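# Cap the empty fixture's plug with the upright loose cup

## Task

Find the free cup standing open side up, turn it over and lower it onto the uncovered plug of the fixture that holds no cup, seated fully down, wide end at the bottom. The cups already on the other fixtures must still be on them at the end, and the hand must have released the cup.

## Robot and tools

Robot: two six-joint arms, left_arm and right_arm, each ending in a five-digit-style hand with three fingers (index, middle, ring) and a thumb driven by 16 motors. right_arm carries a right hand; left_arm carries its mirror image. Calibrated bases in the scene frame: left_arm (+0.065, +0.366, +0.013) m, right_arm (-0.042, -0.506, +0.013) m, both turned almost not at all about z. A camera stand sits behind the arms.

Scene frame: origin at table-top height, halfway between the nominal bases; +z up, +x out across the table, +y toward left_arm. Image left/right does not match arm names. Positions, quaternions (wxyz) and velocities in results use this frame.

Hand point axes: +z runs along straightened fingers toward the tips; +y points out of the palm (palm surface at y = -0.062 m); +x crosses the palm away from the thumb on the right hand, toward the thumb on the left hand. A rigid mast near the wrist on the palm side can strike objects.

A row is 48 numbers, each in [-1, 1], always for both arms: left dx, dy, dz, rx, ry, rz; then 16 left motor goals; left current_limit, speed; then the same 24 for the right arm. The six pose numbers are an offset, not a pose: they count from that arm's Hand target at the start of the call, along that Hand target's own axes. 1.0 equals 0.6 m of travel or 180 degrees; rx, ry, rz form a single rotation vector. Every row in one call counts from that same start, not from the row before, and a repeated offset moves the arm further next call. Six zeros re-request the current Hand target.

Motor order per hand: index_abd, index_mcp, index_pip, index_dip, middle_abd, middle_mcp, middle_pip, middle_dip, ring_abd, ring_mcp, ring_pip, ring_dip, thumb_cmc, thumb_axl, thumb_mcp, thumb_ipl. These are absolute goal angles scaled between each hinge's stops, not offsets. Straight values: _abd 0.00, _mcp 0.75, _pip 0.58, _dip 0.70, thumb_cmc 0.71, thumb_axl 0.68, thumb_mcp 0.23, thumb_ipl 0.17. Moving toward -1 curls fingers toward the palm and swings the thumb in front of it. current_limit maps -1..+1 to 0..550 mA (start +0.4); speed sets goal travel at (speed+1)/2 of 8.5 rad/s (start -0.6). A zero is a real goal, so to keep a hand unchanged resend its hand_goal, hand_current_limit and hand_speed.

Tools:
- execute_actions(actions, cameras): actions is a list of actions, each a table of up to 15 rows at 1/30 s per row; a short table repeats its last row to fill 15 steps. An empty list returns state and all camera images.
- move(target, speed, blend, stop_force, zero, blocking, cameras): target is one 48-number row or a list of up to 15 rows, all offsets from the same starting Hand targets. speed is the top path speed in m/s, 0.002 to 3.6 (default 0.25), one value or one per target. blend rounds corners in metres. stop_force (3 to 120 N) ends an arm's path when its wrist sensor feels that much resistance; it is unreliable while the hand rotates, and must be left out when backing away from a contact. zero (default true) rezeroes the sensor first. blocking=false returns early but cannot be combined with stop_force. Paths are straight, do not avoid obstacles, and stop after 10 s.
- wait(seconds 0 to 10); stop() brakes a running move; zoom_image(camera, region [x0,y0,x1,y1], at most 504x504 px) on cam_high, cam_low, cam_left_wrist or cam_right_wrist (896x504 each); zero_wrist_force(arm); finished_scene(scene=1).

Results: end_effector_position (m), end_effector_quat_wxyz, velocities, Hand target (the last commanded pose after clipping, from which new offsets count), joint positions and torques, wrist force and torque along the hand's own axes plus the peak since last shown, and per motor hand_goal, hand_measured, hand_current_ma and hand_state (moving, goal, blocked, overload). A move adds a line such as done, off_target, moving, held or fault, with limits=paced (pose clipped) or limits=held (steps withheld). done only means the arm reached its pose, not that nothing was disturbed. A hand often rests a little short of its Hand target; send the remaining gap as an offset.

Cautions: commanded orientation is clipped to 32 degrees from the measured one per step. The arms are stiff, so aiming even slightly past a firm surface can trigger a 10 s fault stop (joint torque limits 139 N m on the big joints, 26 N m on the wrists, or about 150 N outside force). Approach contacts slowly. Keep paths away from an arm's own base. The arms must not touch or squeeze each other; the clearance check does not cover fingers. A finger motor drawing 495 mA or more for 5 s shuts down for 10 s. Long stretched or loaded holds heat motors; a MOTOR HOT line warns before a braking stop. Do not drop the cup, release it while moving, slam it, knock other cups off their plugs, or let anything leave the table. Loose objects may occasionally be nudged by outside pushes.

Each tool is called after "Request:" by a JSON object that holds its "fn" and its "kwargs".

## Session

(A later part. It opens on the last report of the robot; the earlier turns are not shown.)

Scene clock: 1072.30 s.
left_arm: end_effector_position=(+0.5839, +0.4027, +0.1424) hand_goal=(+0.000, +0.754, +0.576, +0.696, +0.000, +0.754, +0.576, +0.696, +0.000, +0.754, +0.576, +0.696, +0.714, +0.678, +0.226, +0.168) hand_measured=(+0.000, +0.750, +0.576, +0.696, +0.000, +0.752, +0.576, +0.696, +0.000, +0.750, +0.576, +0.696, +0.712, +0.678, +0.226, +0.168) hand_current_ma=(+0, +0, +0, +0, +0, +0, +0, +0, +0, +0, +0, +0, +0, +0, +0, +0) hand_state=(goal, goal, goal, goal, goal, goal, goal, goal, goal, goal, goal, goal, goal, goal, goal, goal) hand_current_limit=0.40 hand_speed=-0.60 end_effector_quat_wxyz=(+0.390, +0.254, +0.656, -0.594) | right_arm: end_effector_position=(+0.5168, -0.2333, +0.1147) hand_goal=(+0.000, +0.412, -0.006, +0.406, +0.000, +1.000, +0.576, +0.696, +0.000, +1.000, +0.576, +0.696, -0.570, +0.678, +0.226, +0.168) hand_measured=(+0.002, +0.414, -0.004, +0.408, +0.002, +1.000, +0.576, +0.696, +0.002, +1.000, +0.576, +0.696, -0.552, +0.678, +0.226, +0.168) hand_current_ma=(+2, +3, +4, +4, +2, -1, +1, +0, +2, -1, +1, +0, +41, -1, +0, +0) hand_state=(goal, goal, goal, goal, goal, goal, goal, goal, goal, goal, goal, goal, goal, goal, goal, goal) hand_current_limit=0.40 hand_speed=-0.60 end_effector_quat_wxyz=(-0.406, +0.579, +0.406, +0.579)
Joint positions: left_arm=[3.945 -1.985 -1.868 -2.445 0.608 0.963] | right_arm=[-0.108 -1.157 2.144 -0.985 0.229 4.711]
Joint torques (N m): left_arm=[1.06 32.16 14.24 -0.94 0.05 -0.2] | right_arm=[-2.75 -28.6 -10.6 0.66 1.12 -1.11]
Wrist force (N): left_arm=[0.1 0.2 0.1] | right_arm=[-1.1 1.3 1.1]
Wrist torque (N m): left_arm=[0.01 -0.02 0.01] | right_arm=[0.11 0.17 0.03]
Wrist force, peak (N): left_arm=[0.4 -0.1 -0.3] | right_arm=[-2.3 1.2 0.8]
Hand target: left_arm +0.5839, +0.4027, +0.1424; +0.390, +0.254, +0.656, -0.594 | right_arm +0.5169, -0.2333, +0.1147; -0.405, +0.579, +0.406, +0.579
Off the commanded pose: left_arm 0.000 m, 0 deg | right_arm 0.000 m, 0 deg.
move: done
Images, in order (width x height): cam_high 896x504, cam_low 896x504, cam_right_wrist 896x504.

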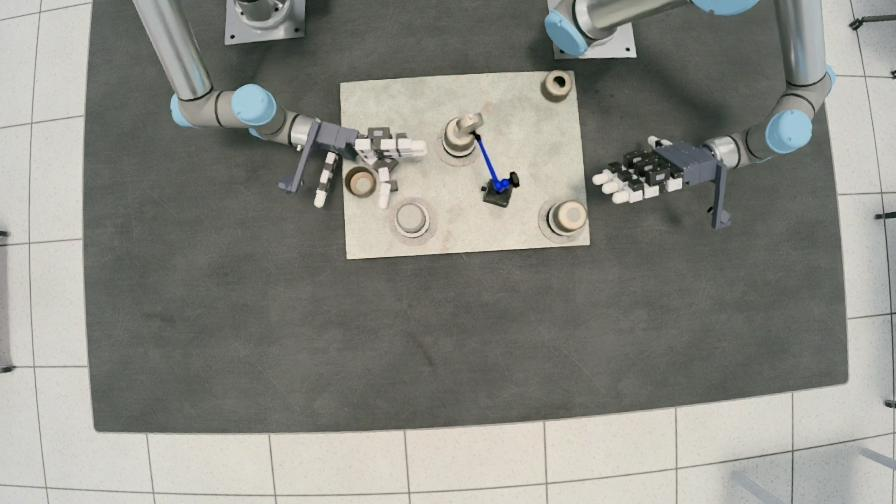

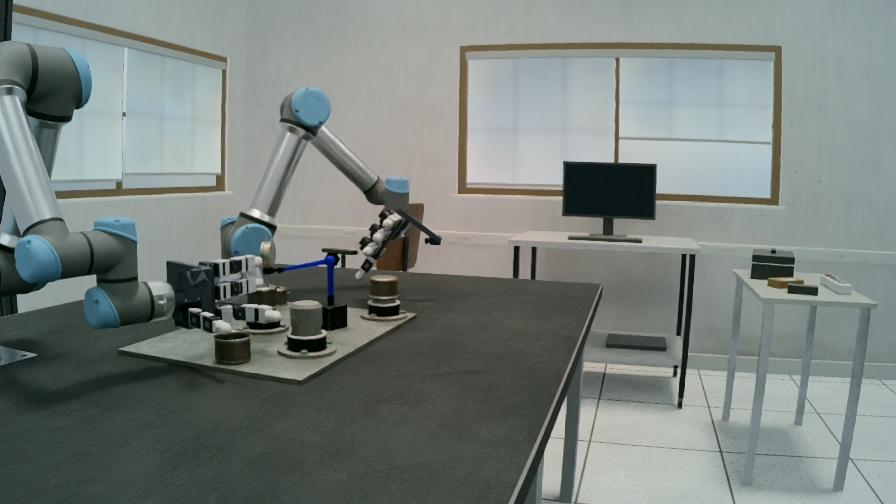

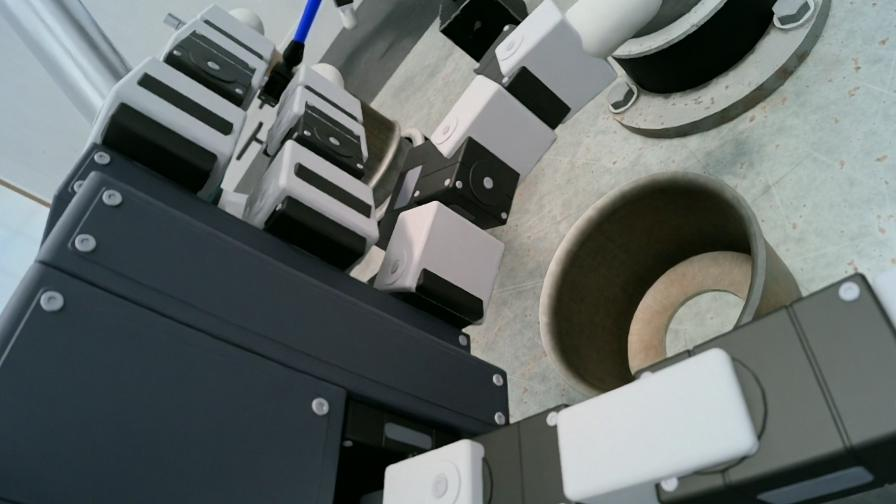

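Request:
{"fn": "move", "kwargs": {"target": [[0,0,0,0,0,0, 0,0.754,0.576,0.696,0,0.754,0.576,0.696,0,0.754,0.576,0.696,0.714,0.678,0.226,0.168,0.40,-0.60, 0,-0.0133,0,0,0,0, 0,0.411,-0.007,0.406,0,1,0.576,0.696,0,1,0.576,0.696,-0.571,0.678,0.226,0.168,0.40,-0.60],[0,0,0,0,0,0, 0,0.754,0.576,0.696,0,0.754,0.576,0.696,0,0.754,0.576,0.696,0.714,0.678,0.226,0.168,0.40,-0.60, -0.0667,-0.0133,0,0,0,0, 0,0.411,-0.007,0.406,0,1,0.576,0.696,0,1,0.576,0.696,-0.571,0.678,0.226,0.168,0.40,-0.60]], "speed": 0.08, "blend": [0.003,0], "cameras": ["cam_high","cam_low","cam_right_wrist"]}}

Request:
{"fn": "zoom_image", "kwargs": {"camera": "cam_high", "region": [290, 100, 450, 250]}}

Request:
{"fn": "zoom_image", "kwargs": {"camera": "cam_low", "region": [150, 260, 320, 390]}}

Request:
{"fn": "zoom_image", "kwargs": {"camera": "cam_right_wrist", "region": [392, 0, 896, 504]}}

Scene clock: 1107.27 s.
left_arm: end_effector_position=(+0.5839, +0.4027, +0.1424) hand_goal=(+0.000, +0.754, +0.576, +0.696, +0.000, +0.754, +0.576, +0.696, +0.000, +0.754, +0.576, +0.696, +0.714, +0.678, +0.226, +0.168) hand_measured=(+0.000, +0.750, +0.576, +0.696, +0.000, +0.752, +0.576, +0.696, +0.000, +0.750, +0.576, +0.696, +0.712, +0.678, +0.226, +0.168) hand_current_ma=(+0, +0, +0, +0, +0, +0, +0, +0, +0, +0, +0, +0, +0, +0, +0, +0) hand_state=(goal, goal, goal, goal, goal, goal, goal, goal, goal, goal, goal, goal, goal, goal, goal, goal) hand_current_limit=0.40 hand_speed=-0.60 end_effector_quat_wxyz=(+0.390, +0.254, +0.656, -0.594) | right_arm: end_effector_position=(+0.5093, -0.2306, +0.0747) hand_goal=(+0.000, +0.412, -0.006, +0.406, +0.000, +1.000, +0.576, +0.696, +0.000, +1.000, +0.576, +0.696, -0.570, +0.678, +0.226, +0.168) hand_measured=(+0.002, +0.414, -0.004, +0.408, +0.002, +1.000, +0.576, +0.696, +0.002, +1.000, +0.576, +0.696, -0.552, +0.678, +0.226, +0.168) hand_current_ma=(+2, +2, +4, +4, +2, -1, +1, +0, +2, -1, +1, +0, +41, -1, +0, +0) hand_state=(goal, goal, goal, goal, goal, goal, goal, goal, goal, goal, goal, goal, goal, goal, goal, goal) hand_current_limit=0.40 hand_speed=-0.60 end_effector_quat_wxyz=(-0.406, +0.579, +0.406, +0.579)
Joint positions: left_arm=[3.945 -1.985 -1.868 -2.445 0.608 0.963] | right_arm=[-0.103 -1.069 2.176 -1.105 0.234 4.711]
Joint torques (N m): left_arm=[0.88 31.71 14.7 -0.86 0 -0.35] | right_arm=[-3.8 -32.01 -4.92 0.7 0.38 -0.61]
Wrist force (N): left_arm=[0.1 0.3 -0.2] | right_arm=[-1.1 1.4 0.9]
Wrist torque (N m): left_arm=[0.06 -0.03 0.01] | right_arm=[0.14 0.16 0.03]
Wrist force, peak (N): left_arm=[0.4 0.2 -0.1] | right_arm=[-1.0 2.4 1.1]
Hand target: left_arm +0.5839, +0.4027, +0.1424; +0.390, +0.254, +0.656, -0.594 | right_arm +0.5093, -0.2306, +0.0747; -0.405, +0.579, +0.406, +0.579
Off the commanded pose: left_arm 0.000 m, 0 deg | right_arm 0.000 m, 0 deg.
move: done
Images, in order (width x height): cam_high 896x504, cam_low 896x504, cam_right_wrist 896x504.

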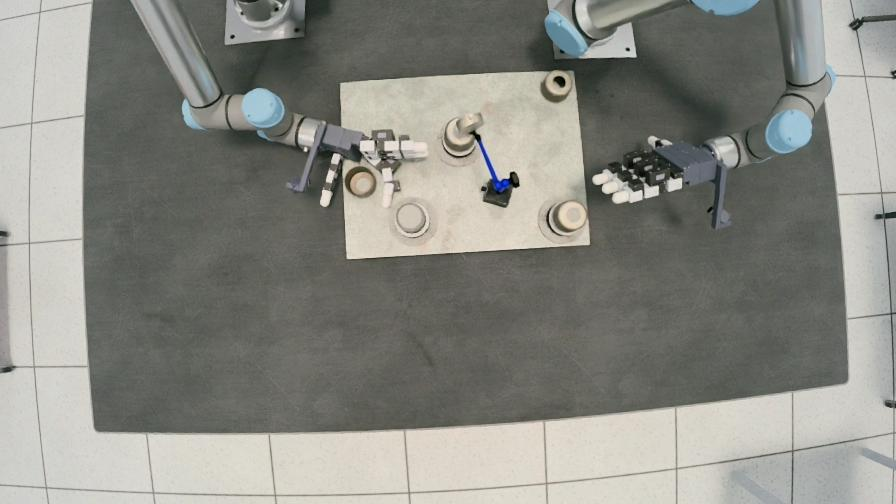

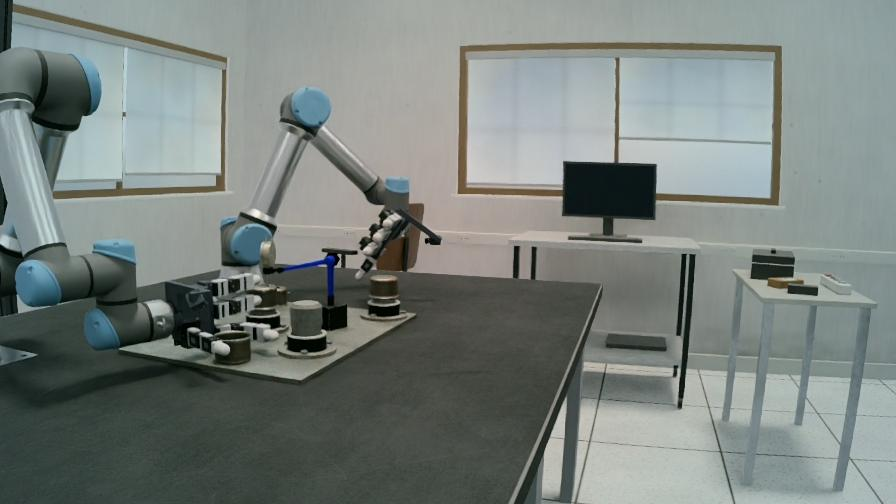

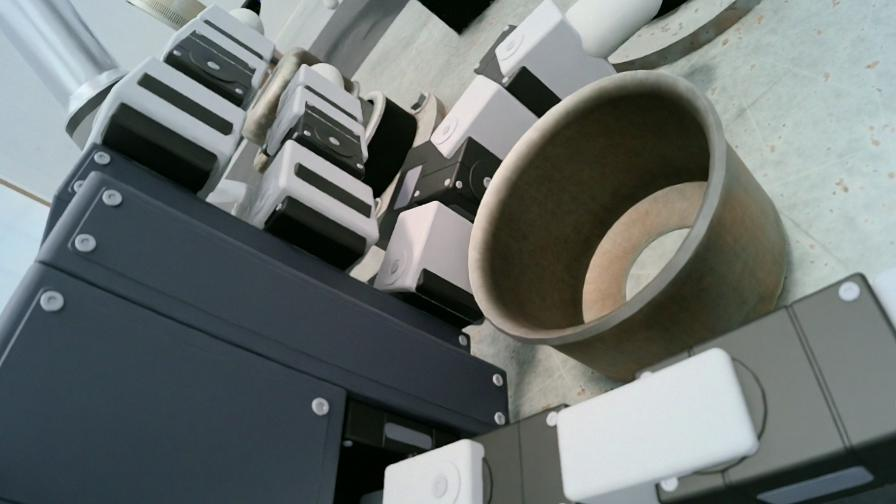

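Scaled by 3.150 from the camera's 896x504 image, which has a finer 1280x720 frame.

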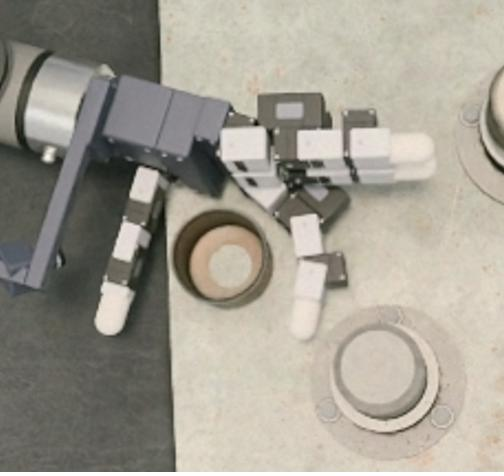

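Scaled by 2.965 from the camera's 896x504 image, which has a finer 1280x720 frame.

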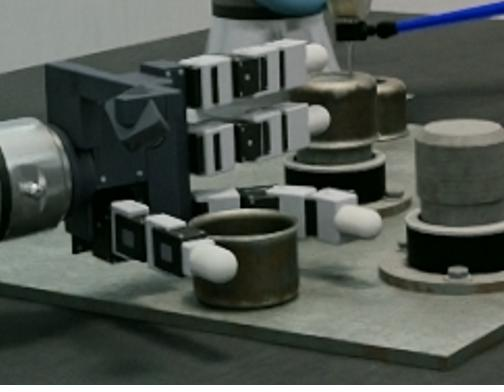

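Scaled by 1.000.

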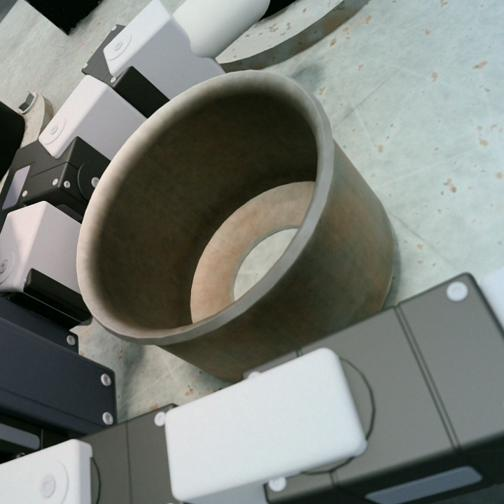

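Request:
{"fn": "move", "kwargs": {"target": [0,0,0,0,0,0, 0,0.754,0.576,0.696,0,0.754,0.576,0.696,0,0.754,0.576,0.696,0.714,0.678,0.226,0.168,0.40,-0.60, -0.0525,0,0,0,0,0, 0,0.411,-0.007,0.406,0,1,0.576,0.696,0,1,0.576,0.696,-0.571,0.678,0.226,0.168,0.40,-0.60], "speed": 0.012, "stop_force": 4, "cameras": ["cam_high","cam_low","cam_right_wrist"]}}

Request:
{"fn": "zoom_image", "kwargs": {"camera": "cam_low", "region": [150, 270, 290, 380]}}

Request:
{"fn": "zoom_image", "kwargs": {"camera": "cam_high", "region": [290, 100, 450, 250]}}

Scene clock: 1129.97 s.
left_arm: end_effector_position=(+0.5839, +0.4027, +0.1424) hand_goal=(+0.000, +0.754, +0.576, +0.696, +0.000, +0.754, +0.576, +0.696, +0.000, +0.754, +0.576, +0.696, +0.714, +0.678, +0.226, +0.168) hand_measured=(+0.000, +0.750, +0.576, +0.696, +0.000, +0.752, +0.576, +0.696, +0.000, +0.750, +0.576, +0.696, +0.712, +0.678, +0.226, +0.168) hand_current_ma=(+0, +0, +0, +0, +0, +0, +0, +0, +0, +0, +0, +0, +0, +0, +0, +0) hand_state=(goal, goal, goal, goal, goal, goal, goal, goal, goal, goal, goal, goal, goal, goal, goal, goal) hand_current_limit=0.40 hand_speed=-0.60 end_effector_quat_wxyz=(+0.390, +0.254, +0.656, -0.594) | right_arm: end_effector_position=(+0.5093, -0.2306, +0.0496) hand_goal=(+0.000, +0.412, -0.006, +0.406, +0.000, +1.000, +0.576, +0.696, +0.000, +1.000, +0.576, +0.696, -0.570, +0.678, +0.226, +0.168) hand_measured=(+0.002, +0.414, -0.004, +0.408, +0.002, +1.000, +0.576, +0.696, +0.002, +1.000, +0.576, +0.696, -0.552, +0.678, +0.226, +0.168) hand_current_ma=(+2, +2, +4, +4, +2, -1, +1, +0, +2, -1, +1, +0, +41, -1, +0, +0) hand_state=(goal, goal, goal, goal, goal, goal, goal, goal, goal, goal, goal, goal, goal, goal, goal, goal) hand_current_limit=0.40 hand_speed=-0.60 end_effector_quat_wxyz=(-0.405, +0.579, +0.406, +0.579)
Joint positions: left_arm=[3.945 -1.985 -1.868 -2.445 0.608 0.963] | right_arm=[-0.103 -1.004 2.177 -1.171 0.234 4.71]
Joint torques (N m): left_arm=[0.19 31.75 14.57 -0.8 -0.07 -0.37] | right_arm=[0.53 -41.87 -3.62 -0.36 1.54 -1.48]
Wrist force (N): left_arm=[0.2 0.1 0.1] | right_arm=[-1.4 0.9 1.0]
Wrist torque (N m): left_arm=[0.01 -0.04 0.02] | right_arm=[0.06 0.19 0.03]
Wrist force, peak (N): left_arm=[0.6 -0.2 0.2] | right_arm=[61.2 -7.6 -8.2]
Hand target: left_arm +0.5839, +0.4027, +0.1424; +0.390, +0.254, +0.656, -0.594 | right_arm +0.5093, -0.2306, +0.0496; -0.405, +0.579, +0.406, +0.579 (not the last commanded pose)
Off the commanded pose: left_arm 0.000 m, 0 deg | right_arm 0.006 m, 0 deg.
move: contact (right_arm)
Images, in order (width x height): cam_high 896x504, cam_low 896x504, cam_right_wrist 896x504.

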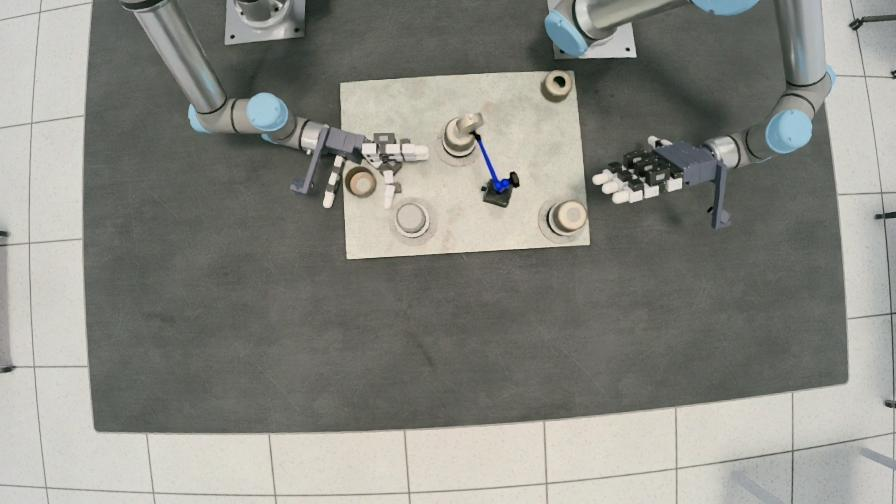

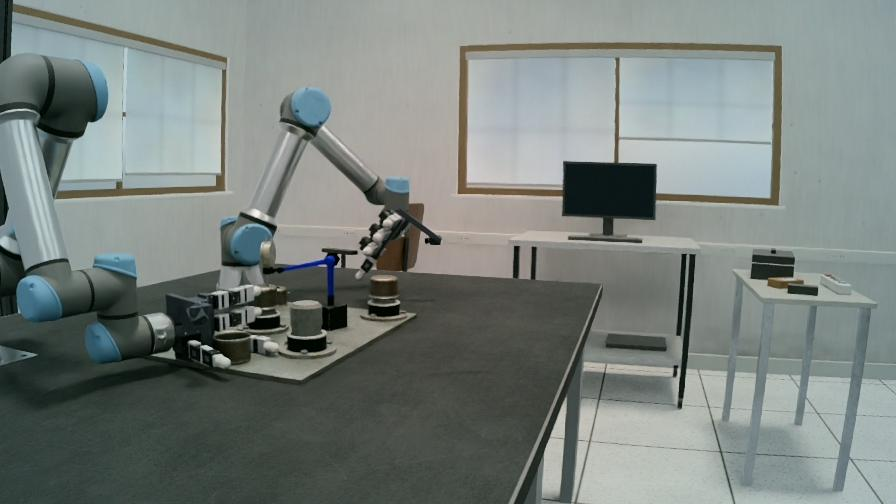

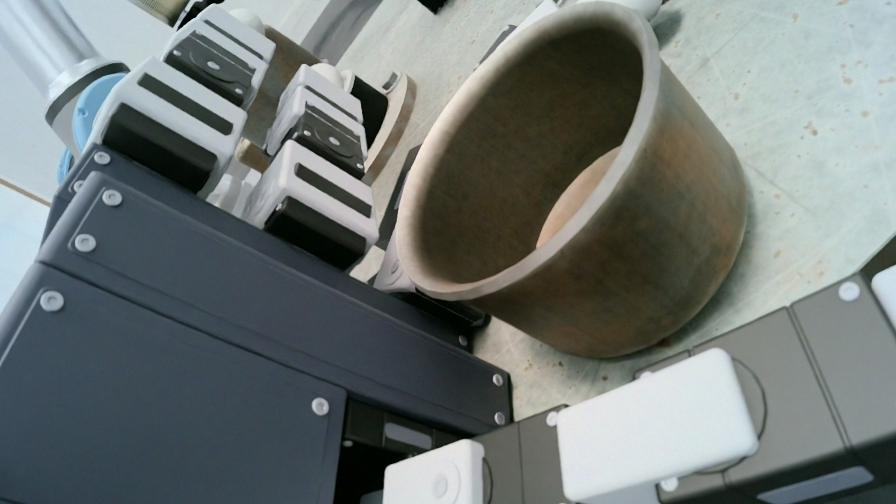

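Scaled by 3.600 from the camera's 896x504 image, which has a finer 1280x720 frame.

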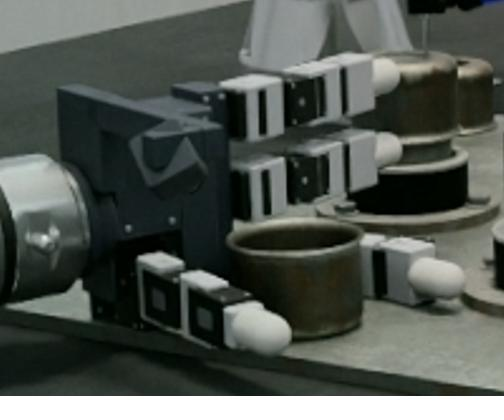

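Scaled by 3.150 from the camera's 896x504 image, which has a finer 1280x720 frame.

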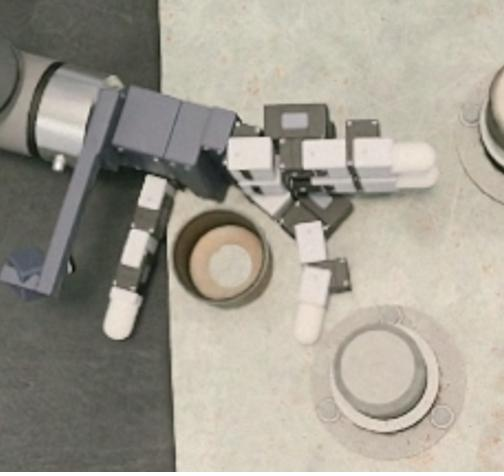

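Request:
{"fn": "move", "kwargs": {"target": [[0,0,0,0,0,0, 0,0.754,0.576,0.696,0,0.754,0.576,0.696,0,0.754,0.576,0.696,0.714,0.678,0.226,0.168,0.40,-0.60, 0.003,0,0,0,0,0, 0,0.411,-0.007,0.406,0,1,0.576,0.696,0,1,0.576,0.696,-0.571,0.678,0.226,0.168,0.0,-0.80],[0,0,0,0,0,0, 0,0.754,0.576,0.696,0,0.754,0.576,0.696,0,0.754,0.576,0.696,0.714,0.678,0.226,0.168,0.40,-0.60, 0.003,0.015,0.015,0,0,0, 0,0.411,-0.007,0.406,0,1,0.576,0.696,0,1,0.576,0.696,-0.571,0.678,0.226,0.168,0.0,-0.80]], "speed": 0.03, "blend": [0.001,0], "cameras": ["cam_high","cam_right_wrist"]}}

Request:
{"fn": "zoom_image", "kwargs": {"camera": "cam_high", "region": [290, 100, 450, 250]}}

Scene clock: 1192.30 s.
left_arm: end_effector_position=(+0.5839, +0.4027, +0.1424) hand_goal=(+0.000, +0.754, +0.576, +0.696, +0.000, +0.754, +0.576, +0.696, +0.000, +0.754, +0.576, +0.696, +0.714, +0.678, +0.226, +0.168) hand_measured=(+0.000, +0.750, +0.576, +0.696, +0.000, +0.752, +0.576, +0.696, +0.000, +0.750, +0.576, +0.696, +0.712, +0.678, +0.226, +0.168) hand_current_ma=(+0, +0, +0, +0, +0, +0, +0, +0, +0, +0, +0, +0, +0, +0, +0, +0) hand_state=(goal, goal, goal, goal, goal, goal, goal, goal, goal, goal, goal, goal, goal, goal, goal, goal) hand_current_limit=0.40 hand_speed=-0.60 end_effector_quat_wxyz=(+0.390, +0.254, +0.656, -0.594) | right_arm: end_effector_position=(+0.5209, -0.2252, +0.0514) hand_goal=(+0.000, +0.412, -0.006, +0.406, +0.000, +1.000, +0.576, +0.696, +0.000, +1.000, +0.576, +0.696, -0.570, +0.678, +0.226, +0.168) hand_measured=(+0.000, +0.414, -0.004, +0.408, +0.002, +1.000, +0.576, +0.696, +0.002, +1.000, +0.576, +0.696, -0.552, +0.678, +0.226, +0.168) hand_current_ma=(+0, +1, +2, +2, +2, -1, +1, +0, +2, -1, +1, +0, +41, -1, +0, +0) hand_state=(goal, goal, goal, goal, goal, goal, goal, goal, goal, goal, goal, goal, goal, goal, goal, goal) hand_current_limit=0.00 hand_speed=-0.80 end_effector_quat_wxyz=(-0.406, +0.579, +0.406, +0.579)
Joint positions: left_arm=[3.945 -1.985 -1.868 -2.445 0.608 0.963] | right_arm=[-0.086 -0.994 2.14 -1.145 0.251 4.711]
Joint torques (N m): left_arm=[0.56 31.76 14.96 -0.7 -0.2 -0.38] | right_arm=[-8.09 -42.23 -2.64 -1.55 -1.96 -1.42]
Wrist force (N): left_arm=[0.1 0.1 0.1] | right_arm=[-0.8 0.8 1.0]
Wrist torque (N m): left_arm=[0.01 -0.02 0.01] | right_arm=[0.02 0.21 0.01]
Wrist force, peak (N): left_arm=[0.2 -0.4 -0.1] | right_arm=[-1.4 1.0 1.1]
Hand target: left_arm +0.5839, +0.4027, +0.1424; +0.390, +0.254, +0.656, -0.594 | right_arm +0.5209, -0.2252, +0.0514; -0.405, +0.579, +0.406, +0.579
Off the commanded pose: left_arm 0.000 m, 0 deg | right_arm 0.000 m, 0 deg.
move: done; blend cut to 0 m at target 1
Images, in order (width x height): cam_high 896x504, cam_right_wrist 896x504.

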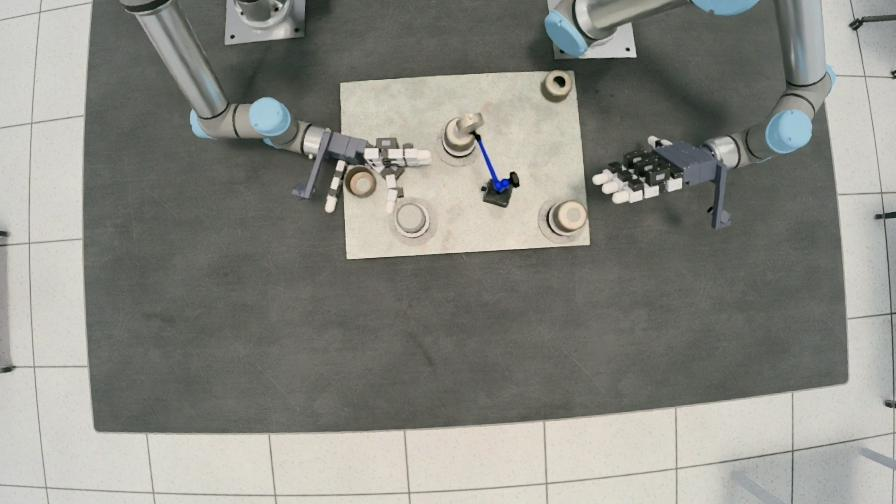

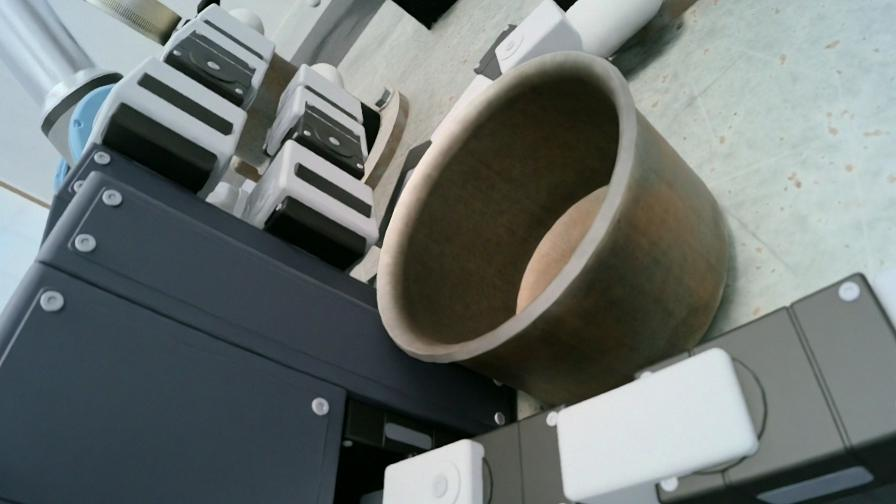

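Scaled by 3.150 from the camera's 896x504 image, which has a finer 1280x720 frame.

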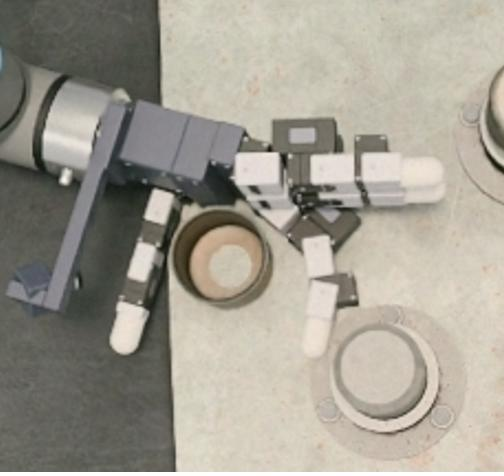

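Request:
{"fn": "move", "kwargs": {"target": [0,0,0,0,0,0, 0,0.754,0.576,0.696,0,0.754,0.576,0.696,0,0.754,0.576,0.696,0.714,0.678,0.226,0.168,0.40,-0.60, 0,0,0,0,0,0, 0,0.3425,-0.299,0.188,0,1,0.576,0.696,0,1,0.576,0.696,-0.571,0.678,0.056,-0.1,0.0,-0.80], "cameras": ["cam_high","cam_right_wrist"]}}

Request:
{"fn": "zoom_image", "kwargs": {"camera": "cam_high", "region": [290, 100, 450, 250]}}

Scene clock: 1207.03 s.
left_arm: end_effector_position=(+0.5839, +0.4027, +0.1424) hand_goal=(+0.000, +0.754, +0.576, +0.696, +0.000, +0.754, +0.576, +0.696, +0.000, +0.754, +0.576, +0.696, +0.714, +0.678, +0.226, +0.168) hand_measured=(+0.000, +0.750, +0.576, +0.696, +0.000, +0.752, +0.576, +0.696, +0.000, +0.750, +0.576, +0.696, +0.712, +0.678, +0.226, +0.168) hand_current_ma=(+0, +0, +0, +0, +0, +0, +0, +0, +0, +0, +0, +0, +0, +0, +0, +0) hand_state=(goal, goal, goal, goal, goal, goal, goal, goal, goal, goal, goal, goal, goal, goal, goal, goal) hand_current_limit=0.40 hand_speed=-0.60 end_effector_quat_wxyz=(+0.390, +0.254, +0.656, -0.594) | right_arm: end_effector_position=(+0.5209, -0.2252, +0.0514) hand_goal=(+0.000, +0.342, -0.298, +0.188, +0.000, +1.000, +0.576, +0.696, +0.000, +1.000, +0.576, +0.696, -0.570, +0.678, +0.056, -0.100) hand_measured=(+0.000, +0.344, -0.294, +0.190, +0.002, +1.000, +0.576, +0.696, +0.002, +1.000, +0.576, +0.696, -0.552, +0.678, +0.058, -0.098) hand_current_ma=(+1, +3, +4, +4, +2, -1, +1, +0, +2, -1, +1, +0, +41, -1, +3, +3) hand_state=(goal, goal, goal, goal, goal, goal, goal, goal, goal, goal, goal, goal, goal, goal, goal, goal) hand_current_limit=0.00 hand_speed=-0.80 end_effector_quat_wxyz=(-0.405, +0.579, +0.406, +0.579)
Joint positions: left_arm=[3.945 -1.985 -1.868 -2.445 0.608 0.963] | right_arm=[-0.086 -0.994 2.141 -1.145 0.251 4.711]
Joint torques (N m): left_arm=[-0.06 31.39 14.82 -0.76 -0.09 -0.58] | right_arm=[-8.06 -43.57 -2.67 -1.67 -1.51 -0.81]
Wrist force (N): left_arm=[0.2 0.0 0.1] | right_arm=[-1.2 0.7 0.9]
Wrist torque (N m): left_arm=[0.00 -0.03 0.02] | right_arm=[0.04 0.16 0.04]
Wrist force, peak (N): left_arm=[0.3 -0.2 -0.4] | right_arm=[-1.2 0.8 1.2]
Hand target: left_arm +0.5839, +0.4027, +0.1424; +0.390, +0.254, +0.656, -0.594 | right_arm +0.5209, -0.2252, +0.0514; -0.405, +0.579, +0.406, +0.579
Off the commanded pose: left_arm 0.000 m, 0 deg | right_arm 0.000 m, 0 deg.
move: done
Images, in order (width x height): cam_high 896x504, cam_right_wrist 896x504.

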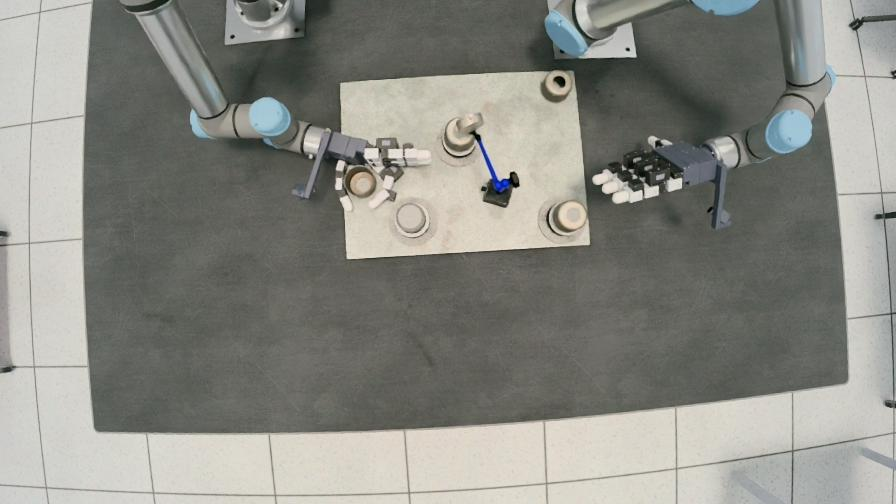

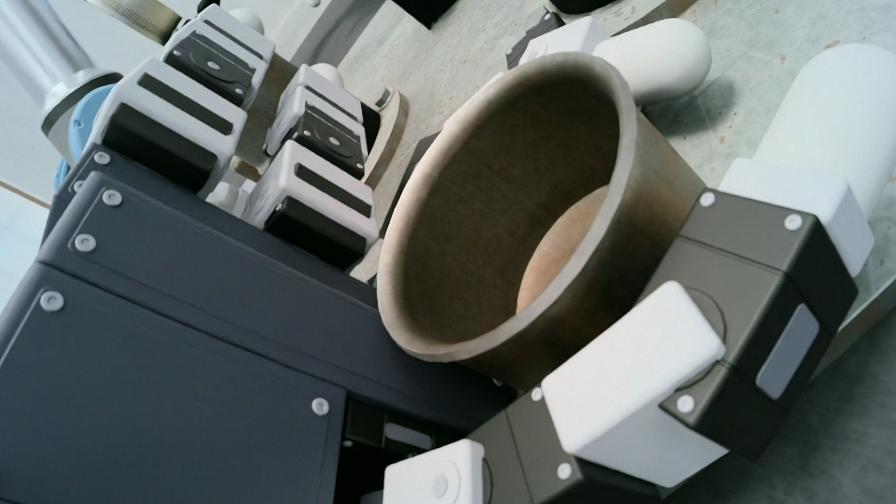

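Scaled by 3.150 from the camera's 896x504 image, which has a finer 1280x720 frame.

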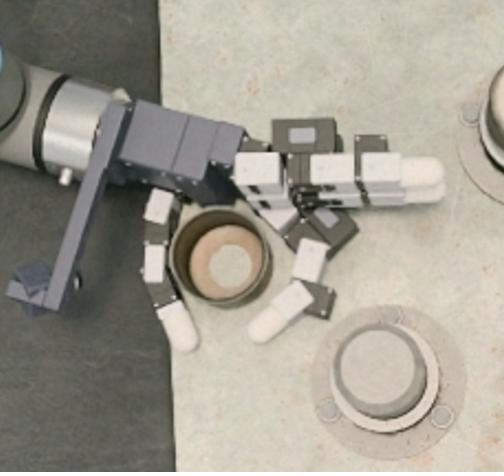

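Request:
{"fn": "move", "kwargs": {"target": [0,0,0,0,0,0, 0,0.754,0.576,0.696,0,0.754,0.576,0.696,0,0.754,0.576,0.696,0.714,0.678,0.226,0.168,0.40,-0.60, 0,0,0,0,0,0, 0,0.205,-0.445,0.116,0,1,0.576,0.696,0,1,0.576,0.696,-0.571,0.678,0.0,-0.211,0.0,-0.80], "cameras": ["cam_high","cam_right_wrist"]}}

Request:
{"fn": "zoom_image", "kwargs": {"camera": "cam_high", "region": [290, 100, 450, 250]}}

Scene clock: 1216.80 s.
left_arm: end_effector_position=(+0.5839, +0.4027, +0.1424) hand_goal=(+0.000, +0.754, +0.576, +0.696, +0.000, +0.754, +0.576, +0.696, +0.000, +0.754, +0.576, +0.696, +0.714, +0.678, +0.226, +0.168) hand_measured=(+0.000, +0.750, +0.576, +0.696, +0.000, +0.752, +0.576, +0.696, +0.000, +0.750, +0.576, +0.696, +0.712, +0.678, +0.226, +0.168) hand_current_ma=(+0, +0, +0, +0, +0, +0, +0, +0, +0, +0, +0, +0, +0, +0, +0, +0) hand_state=(goal, goal, goal, goal, goal, goal, goal, goal, goal, goal, goal, goal, goal, goal, goal, goal) hand_current_limit=0.40 hand_speed=-0.60 end_effector_quat_wxyz=(+0.390, +0.254, +0.656, -0.594) | right_arm: end_effector_position=(+0.5209, -0.2252, +0.0514) hand_goal=(+0.000, +0.206, -0.444, +0.116, +0.000, +1.000, +0.576, +0.696, +0.000, +1.000, +0.576, +0.696, -0.570, +0.678, +0.000, -0.210) hand_measured=(+0.002, +0.244, -0.394, +0.126, +0.002, +1.000, +0.576, +0.696, +0.002, +1.000, +0.576, +0.696, -0.552, +0.680, +0.006, -0.204) hand_current_ma=(+1, +114, +145, +18, +2, -1, +1, +0, +2, -1, +1, +0, +38, +1, +11, +17) hand_state=(goal, blocked, blocked, goal, goal, goal, goal, goal, goal, goal, goal, goal, goal, goal, goal, goal) hand_current_limit=0.00 hand_speed=-0.80 end_effector_quat_wxyz=(-0.405, +0.579, +0.406, +0.579)
Joint positions: left_arm=[3.945 -1.985 -1.868 -2.445 0.608 0.963] | right_arm=[-0.086 -0.994 2.141 -1.145 0.251 4.711]
Joint torques (N m): left_arm=[0.09 31.61 15.15 -0.72 -0.12 -0.59] | right_arm=[-7.29 -42.48 -4.84 -0.93 -1.35 0]
Wrist force (N): left_arm=[0.2 -0.2 -0.2] | right_arm=[-1.5 1.1 1.4]
Wrist torque (N m): left_arm=[0.00 -0.05 0.03] | right_arm=[0.07 0.20 -0.02]
Wrist force, peak (N): left_arm=[0.4 0.2 0.0] | right_arm=[-1.8 1.1 1.2]
Hand target: left_arm +0.5839, +0.4027, +0.1424; +0.390, +0.254, +0.656, -0.594 | right_arm +0.5209, -0.2252, +0.0514; -0.405, +0.579, +0.406, +0.579
Off the commanded pose: left_arm 0.000 m, 0 deg | right_arm 0.000 m, 0 deg.
move: done
Images, in order (width x height): cam_high 896x504, cam_right_wrist 896x504.

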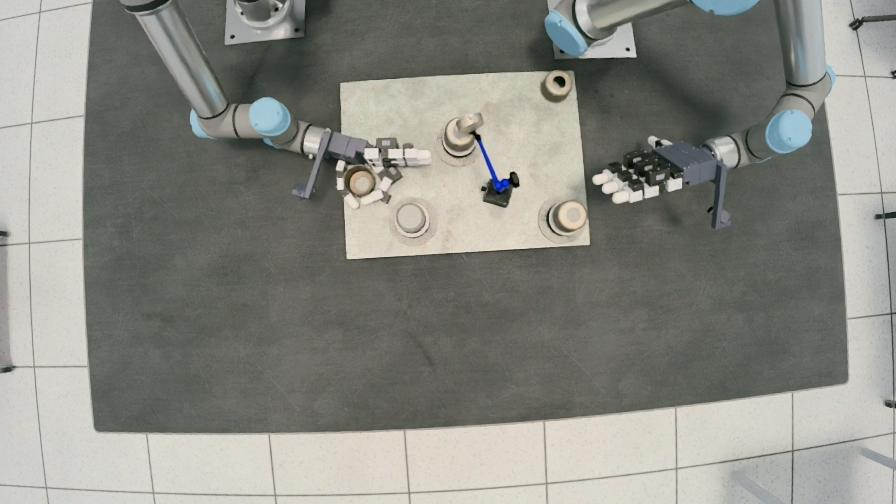

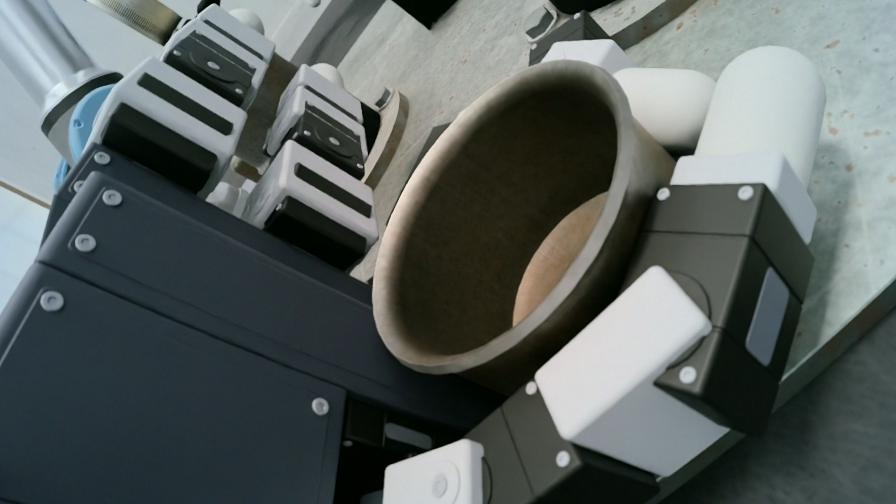

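Scaled by 3.150 from the camera's 896x504 image, which has a finer 1280x720 frame.

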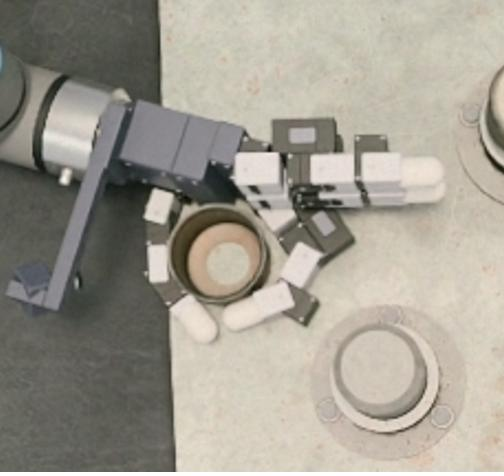

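Request:
{"fn": "move", "kwargs": {"target": [0,0,0,0,0,0, 0,0.754,0.576,0.696,0,0.754,0.576,0.696,0,0.754,0.576,0.696,0.714,0.678,0.226,0.168,0.40,-0.60, 0,0,0,0,0,0, 0,0.10,-0.54,0.05,0,1,0.576,0.696,0,1,0.576,0.696,-0.571,0.678,-0.112,-0.243,0.2,-0.80], "cameras": ["cam_high","cam_low","cam_right_wrist"]}}

Request:
{"fn": "zoom_image", "kwargs": {"camera": "cam_high", "region": [290, 100, 450, 250]}}

Request:
{"fn": "zoom_image", "kwargs": {"camera": "cam_low", "region": [150, 270, 290, 380]}}

Scene clock: 1233.93 s.
left_arm: end_effector_position=(+0.5839, +0.4027, +0.1424) hand_goal=(+0.000, +0.754, +0.576, +0.696, +0.000, +0.754, +0.576, +0.696, +0.000, +0.754, +0.576, +0.696, +0.714, +0.678, +0.226, +0.168) hand_measured=(+0.000, +0.750, +0.576, +0.696, +0.000, +0.752, +0.576, +0.696, +0.000, +0.750, +0.576, +0.696, +0.712, +0.678, +0.226, +0.168) hand_current_ma=(+0, +0, +0, +0, +0, +0, +0, +0, +0, +0, +0, +0, +0, +0, +0, +0) hand_state=(goal, goal, goal, goal, goal, goal, goal, goal, goal, goal, goal, goal, goal, goal, goal, goal) hand_current_limit=0.40 hand_speed=-0.60 end_effector_quat_wxyz=(+0.390, +0.254, +0.656, -0.594) | right_arm: end_effector_position=(+0.5209, -0.2252, +0.0514) hand_goal=(+0.000, +0.100, -0.540, +0.050, +0.000, +1.000, +0.576, +0.696, +0.000, +1.000, +0.576, +0.696, -0.570, +0.678, -0.112, -0.242) hand_measured=(+0.002, +0.242, -0.396, +0.102, +0.002, +1.000, +0.576, +0.696, +0.002, +1.000, +0.576, +0.696, -0.554, +0.680, +0.000, -0.224) hand_current_ma=(+3, +330, +330, +158, +2, -1, +1, +0, +2, -1, +1, +0, +35, +3, +330, +60) hand_state=(goal, blocked, blocked, blocked, goal, goal, goal, goal, goal, goal, goal, goal, goal, goal, blocked, goal) hand_current_limit=0.20 hand_speed=-0.80 end_effector_quat_wxyz=(-0.405, +0.579, +0.406, +0.579)
Joint positions: left_arm=[3.945 -1.985 -1.868 -2.445 0.608 0.963] | right_arm=[-0.086 -0.994 2.141 -1.145 0.251 4.711]
Joint torques (N m): left_arm=[0.8 31.78 15.49 -0.76 -0.12 -0.6] | right_arm=[-8.73 -37.65 -4.19 0.52 0.55 0.19]
Wrist force (N): left_arm=[0.0 -0.1 0.0] | right_arm=[-1.2 1.5 1.2]
Wrist torque (N m): left_arm=[0.00 -0.02 0.01] | right_arm=[0.07 0.19 -0.04]
Wrist force, peak (N): left_arm=[0.3 0.1 -0.4] | right_arm=[-2.1 0.8 1.4]
Hand target: left_arm +0.5839, +0.4027, +0.1424; +0.390, +0.254, +0.656, -0.594 | right_arm +0.5209, -0.2252, +0.0514; -0.405, +0.579, +0.406, +0.579
Off the commanded pose: left_arm 0.000 m, 0 deg | right_arm 0.000 m, 0 deg.
move: done
Images, in order (width x height): cam_high 896x504, cam_low 896x504, cam_right_wrist 896x504.

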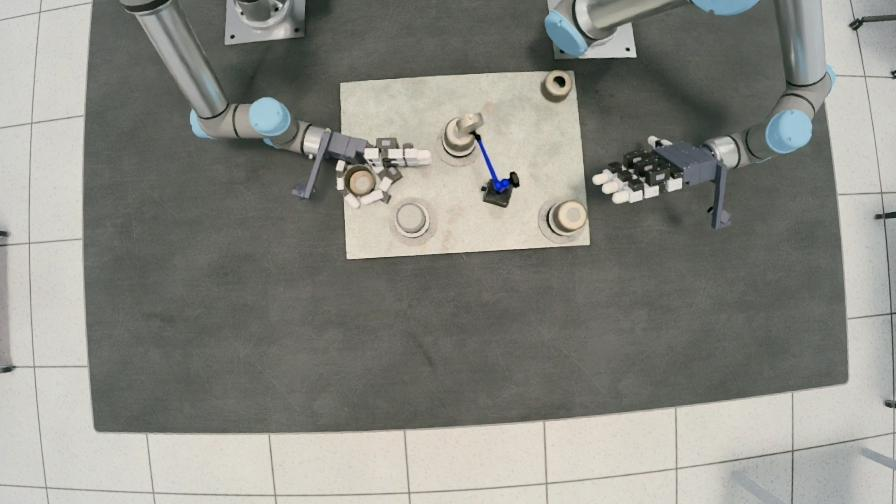

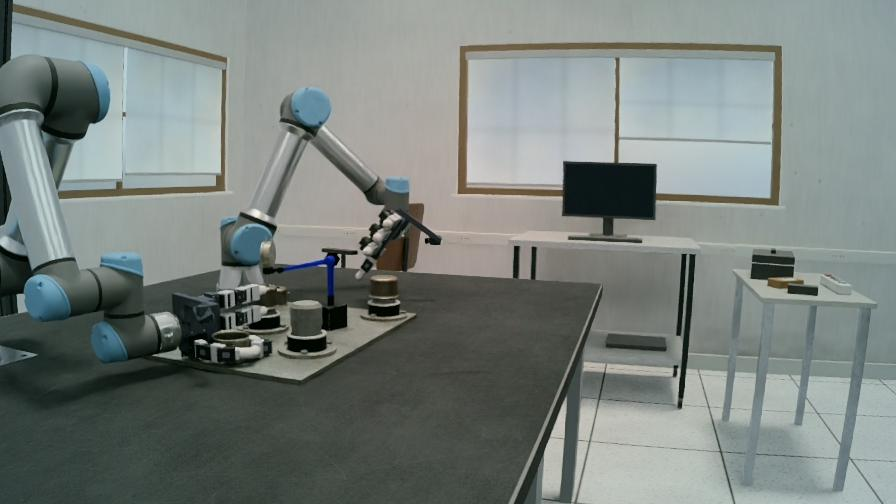

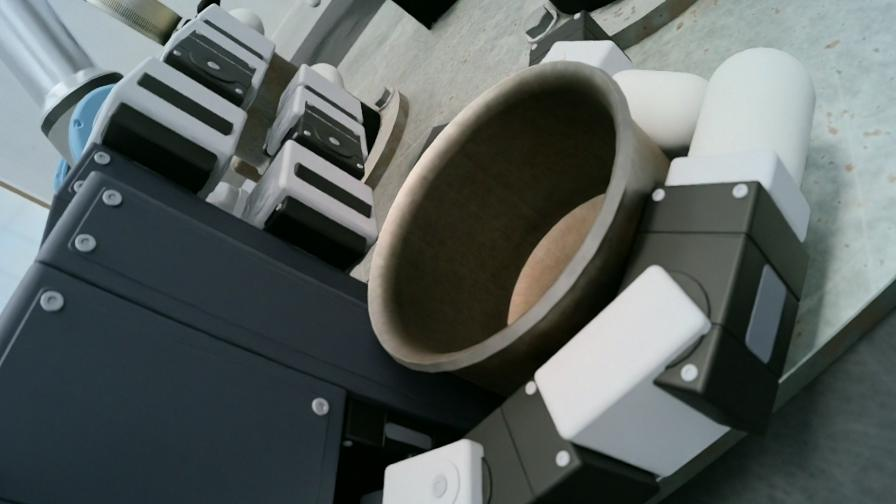

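Scaled by 3.150 from the camera's 896x504 image, which has a finer 1280x720 frame.

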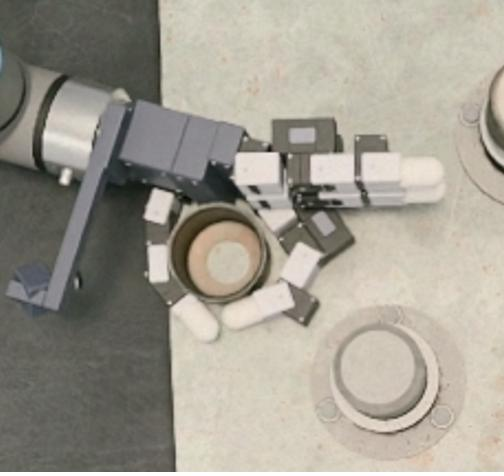

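Scaled by 3.600 from the camera's 896x504 image, which has a finer 1280x720 frame.

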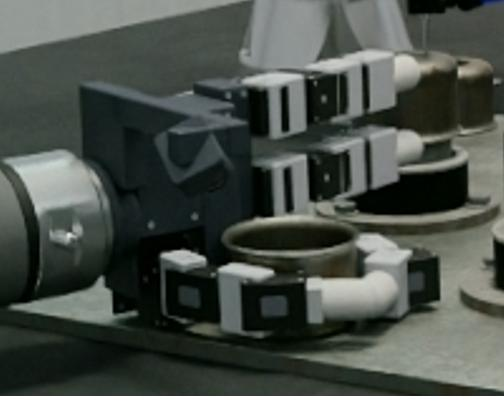

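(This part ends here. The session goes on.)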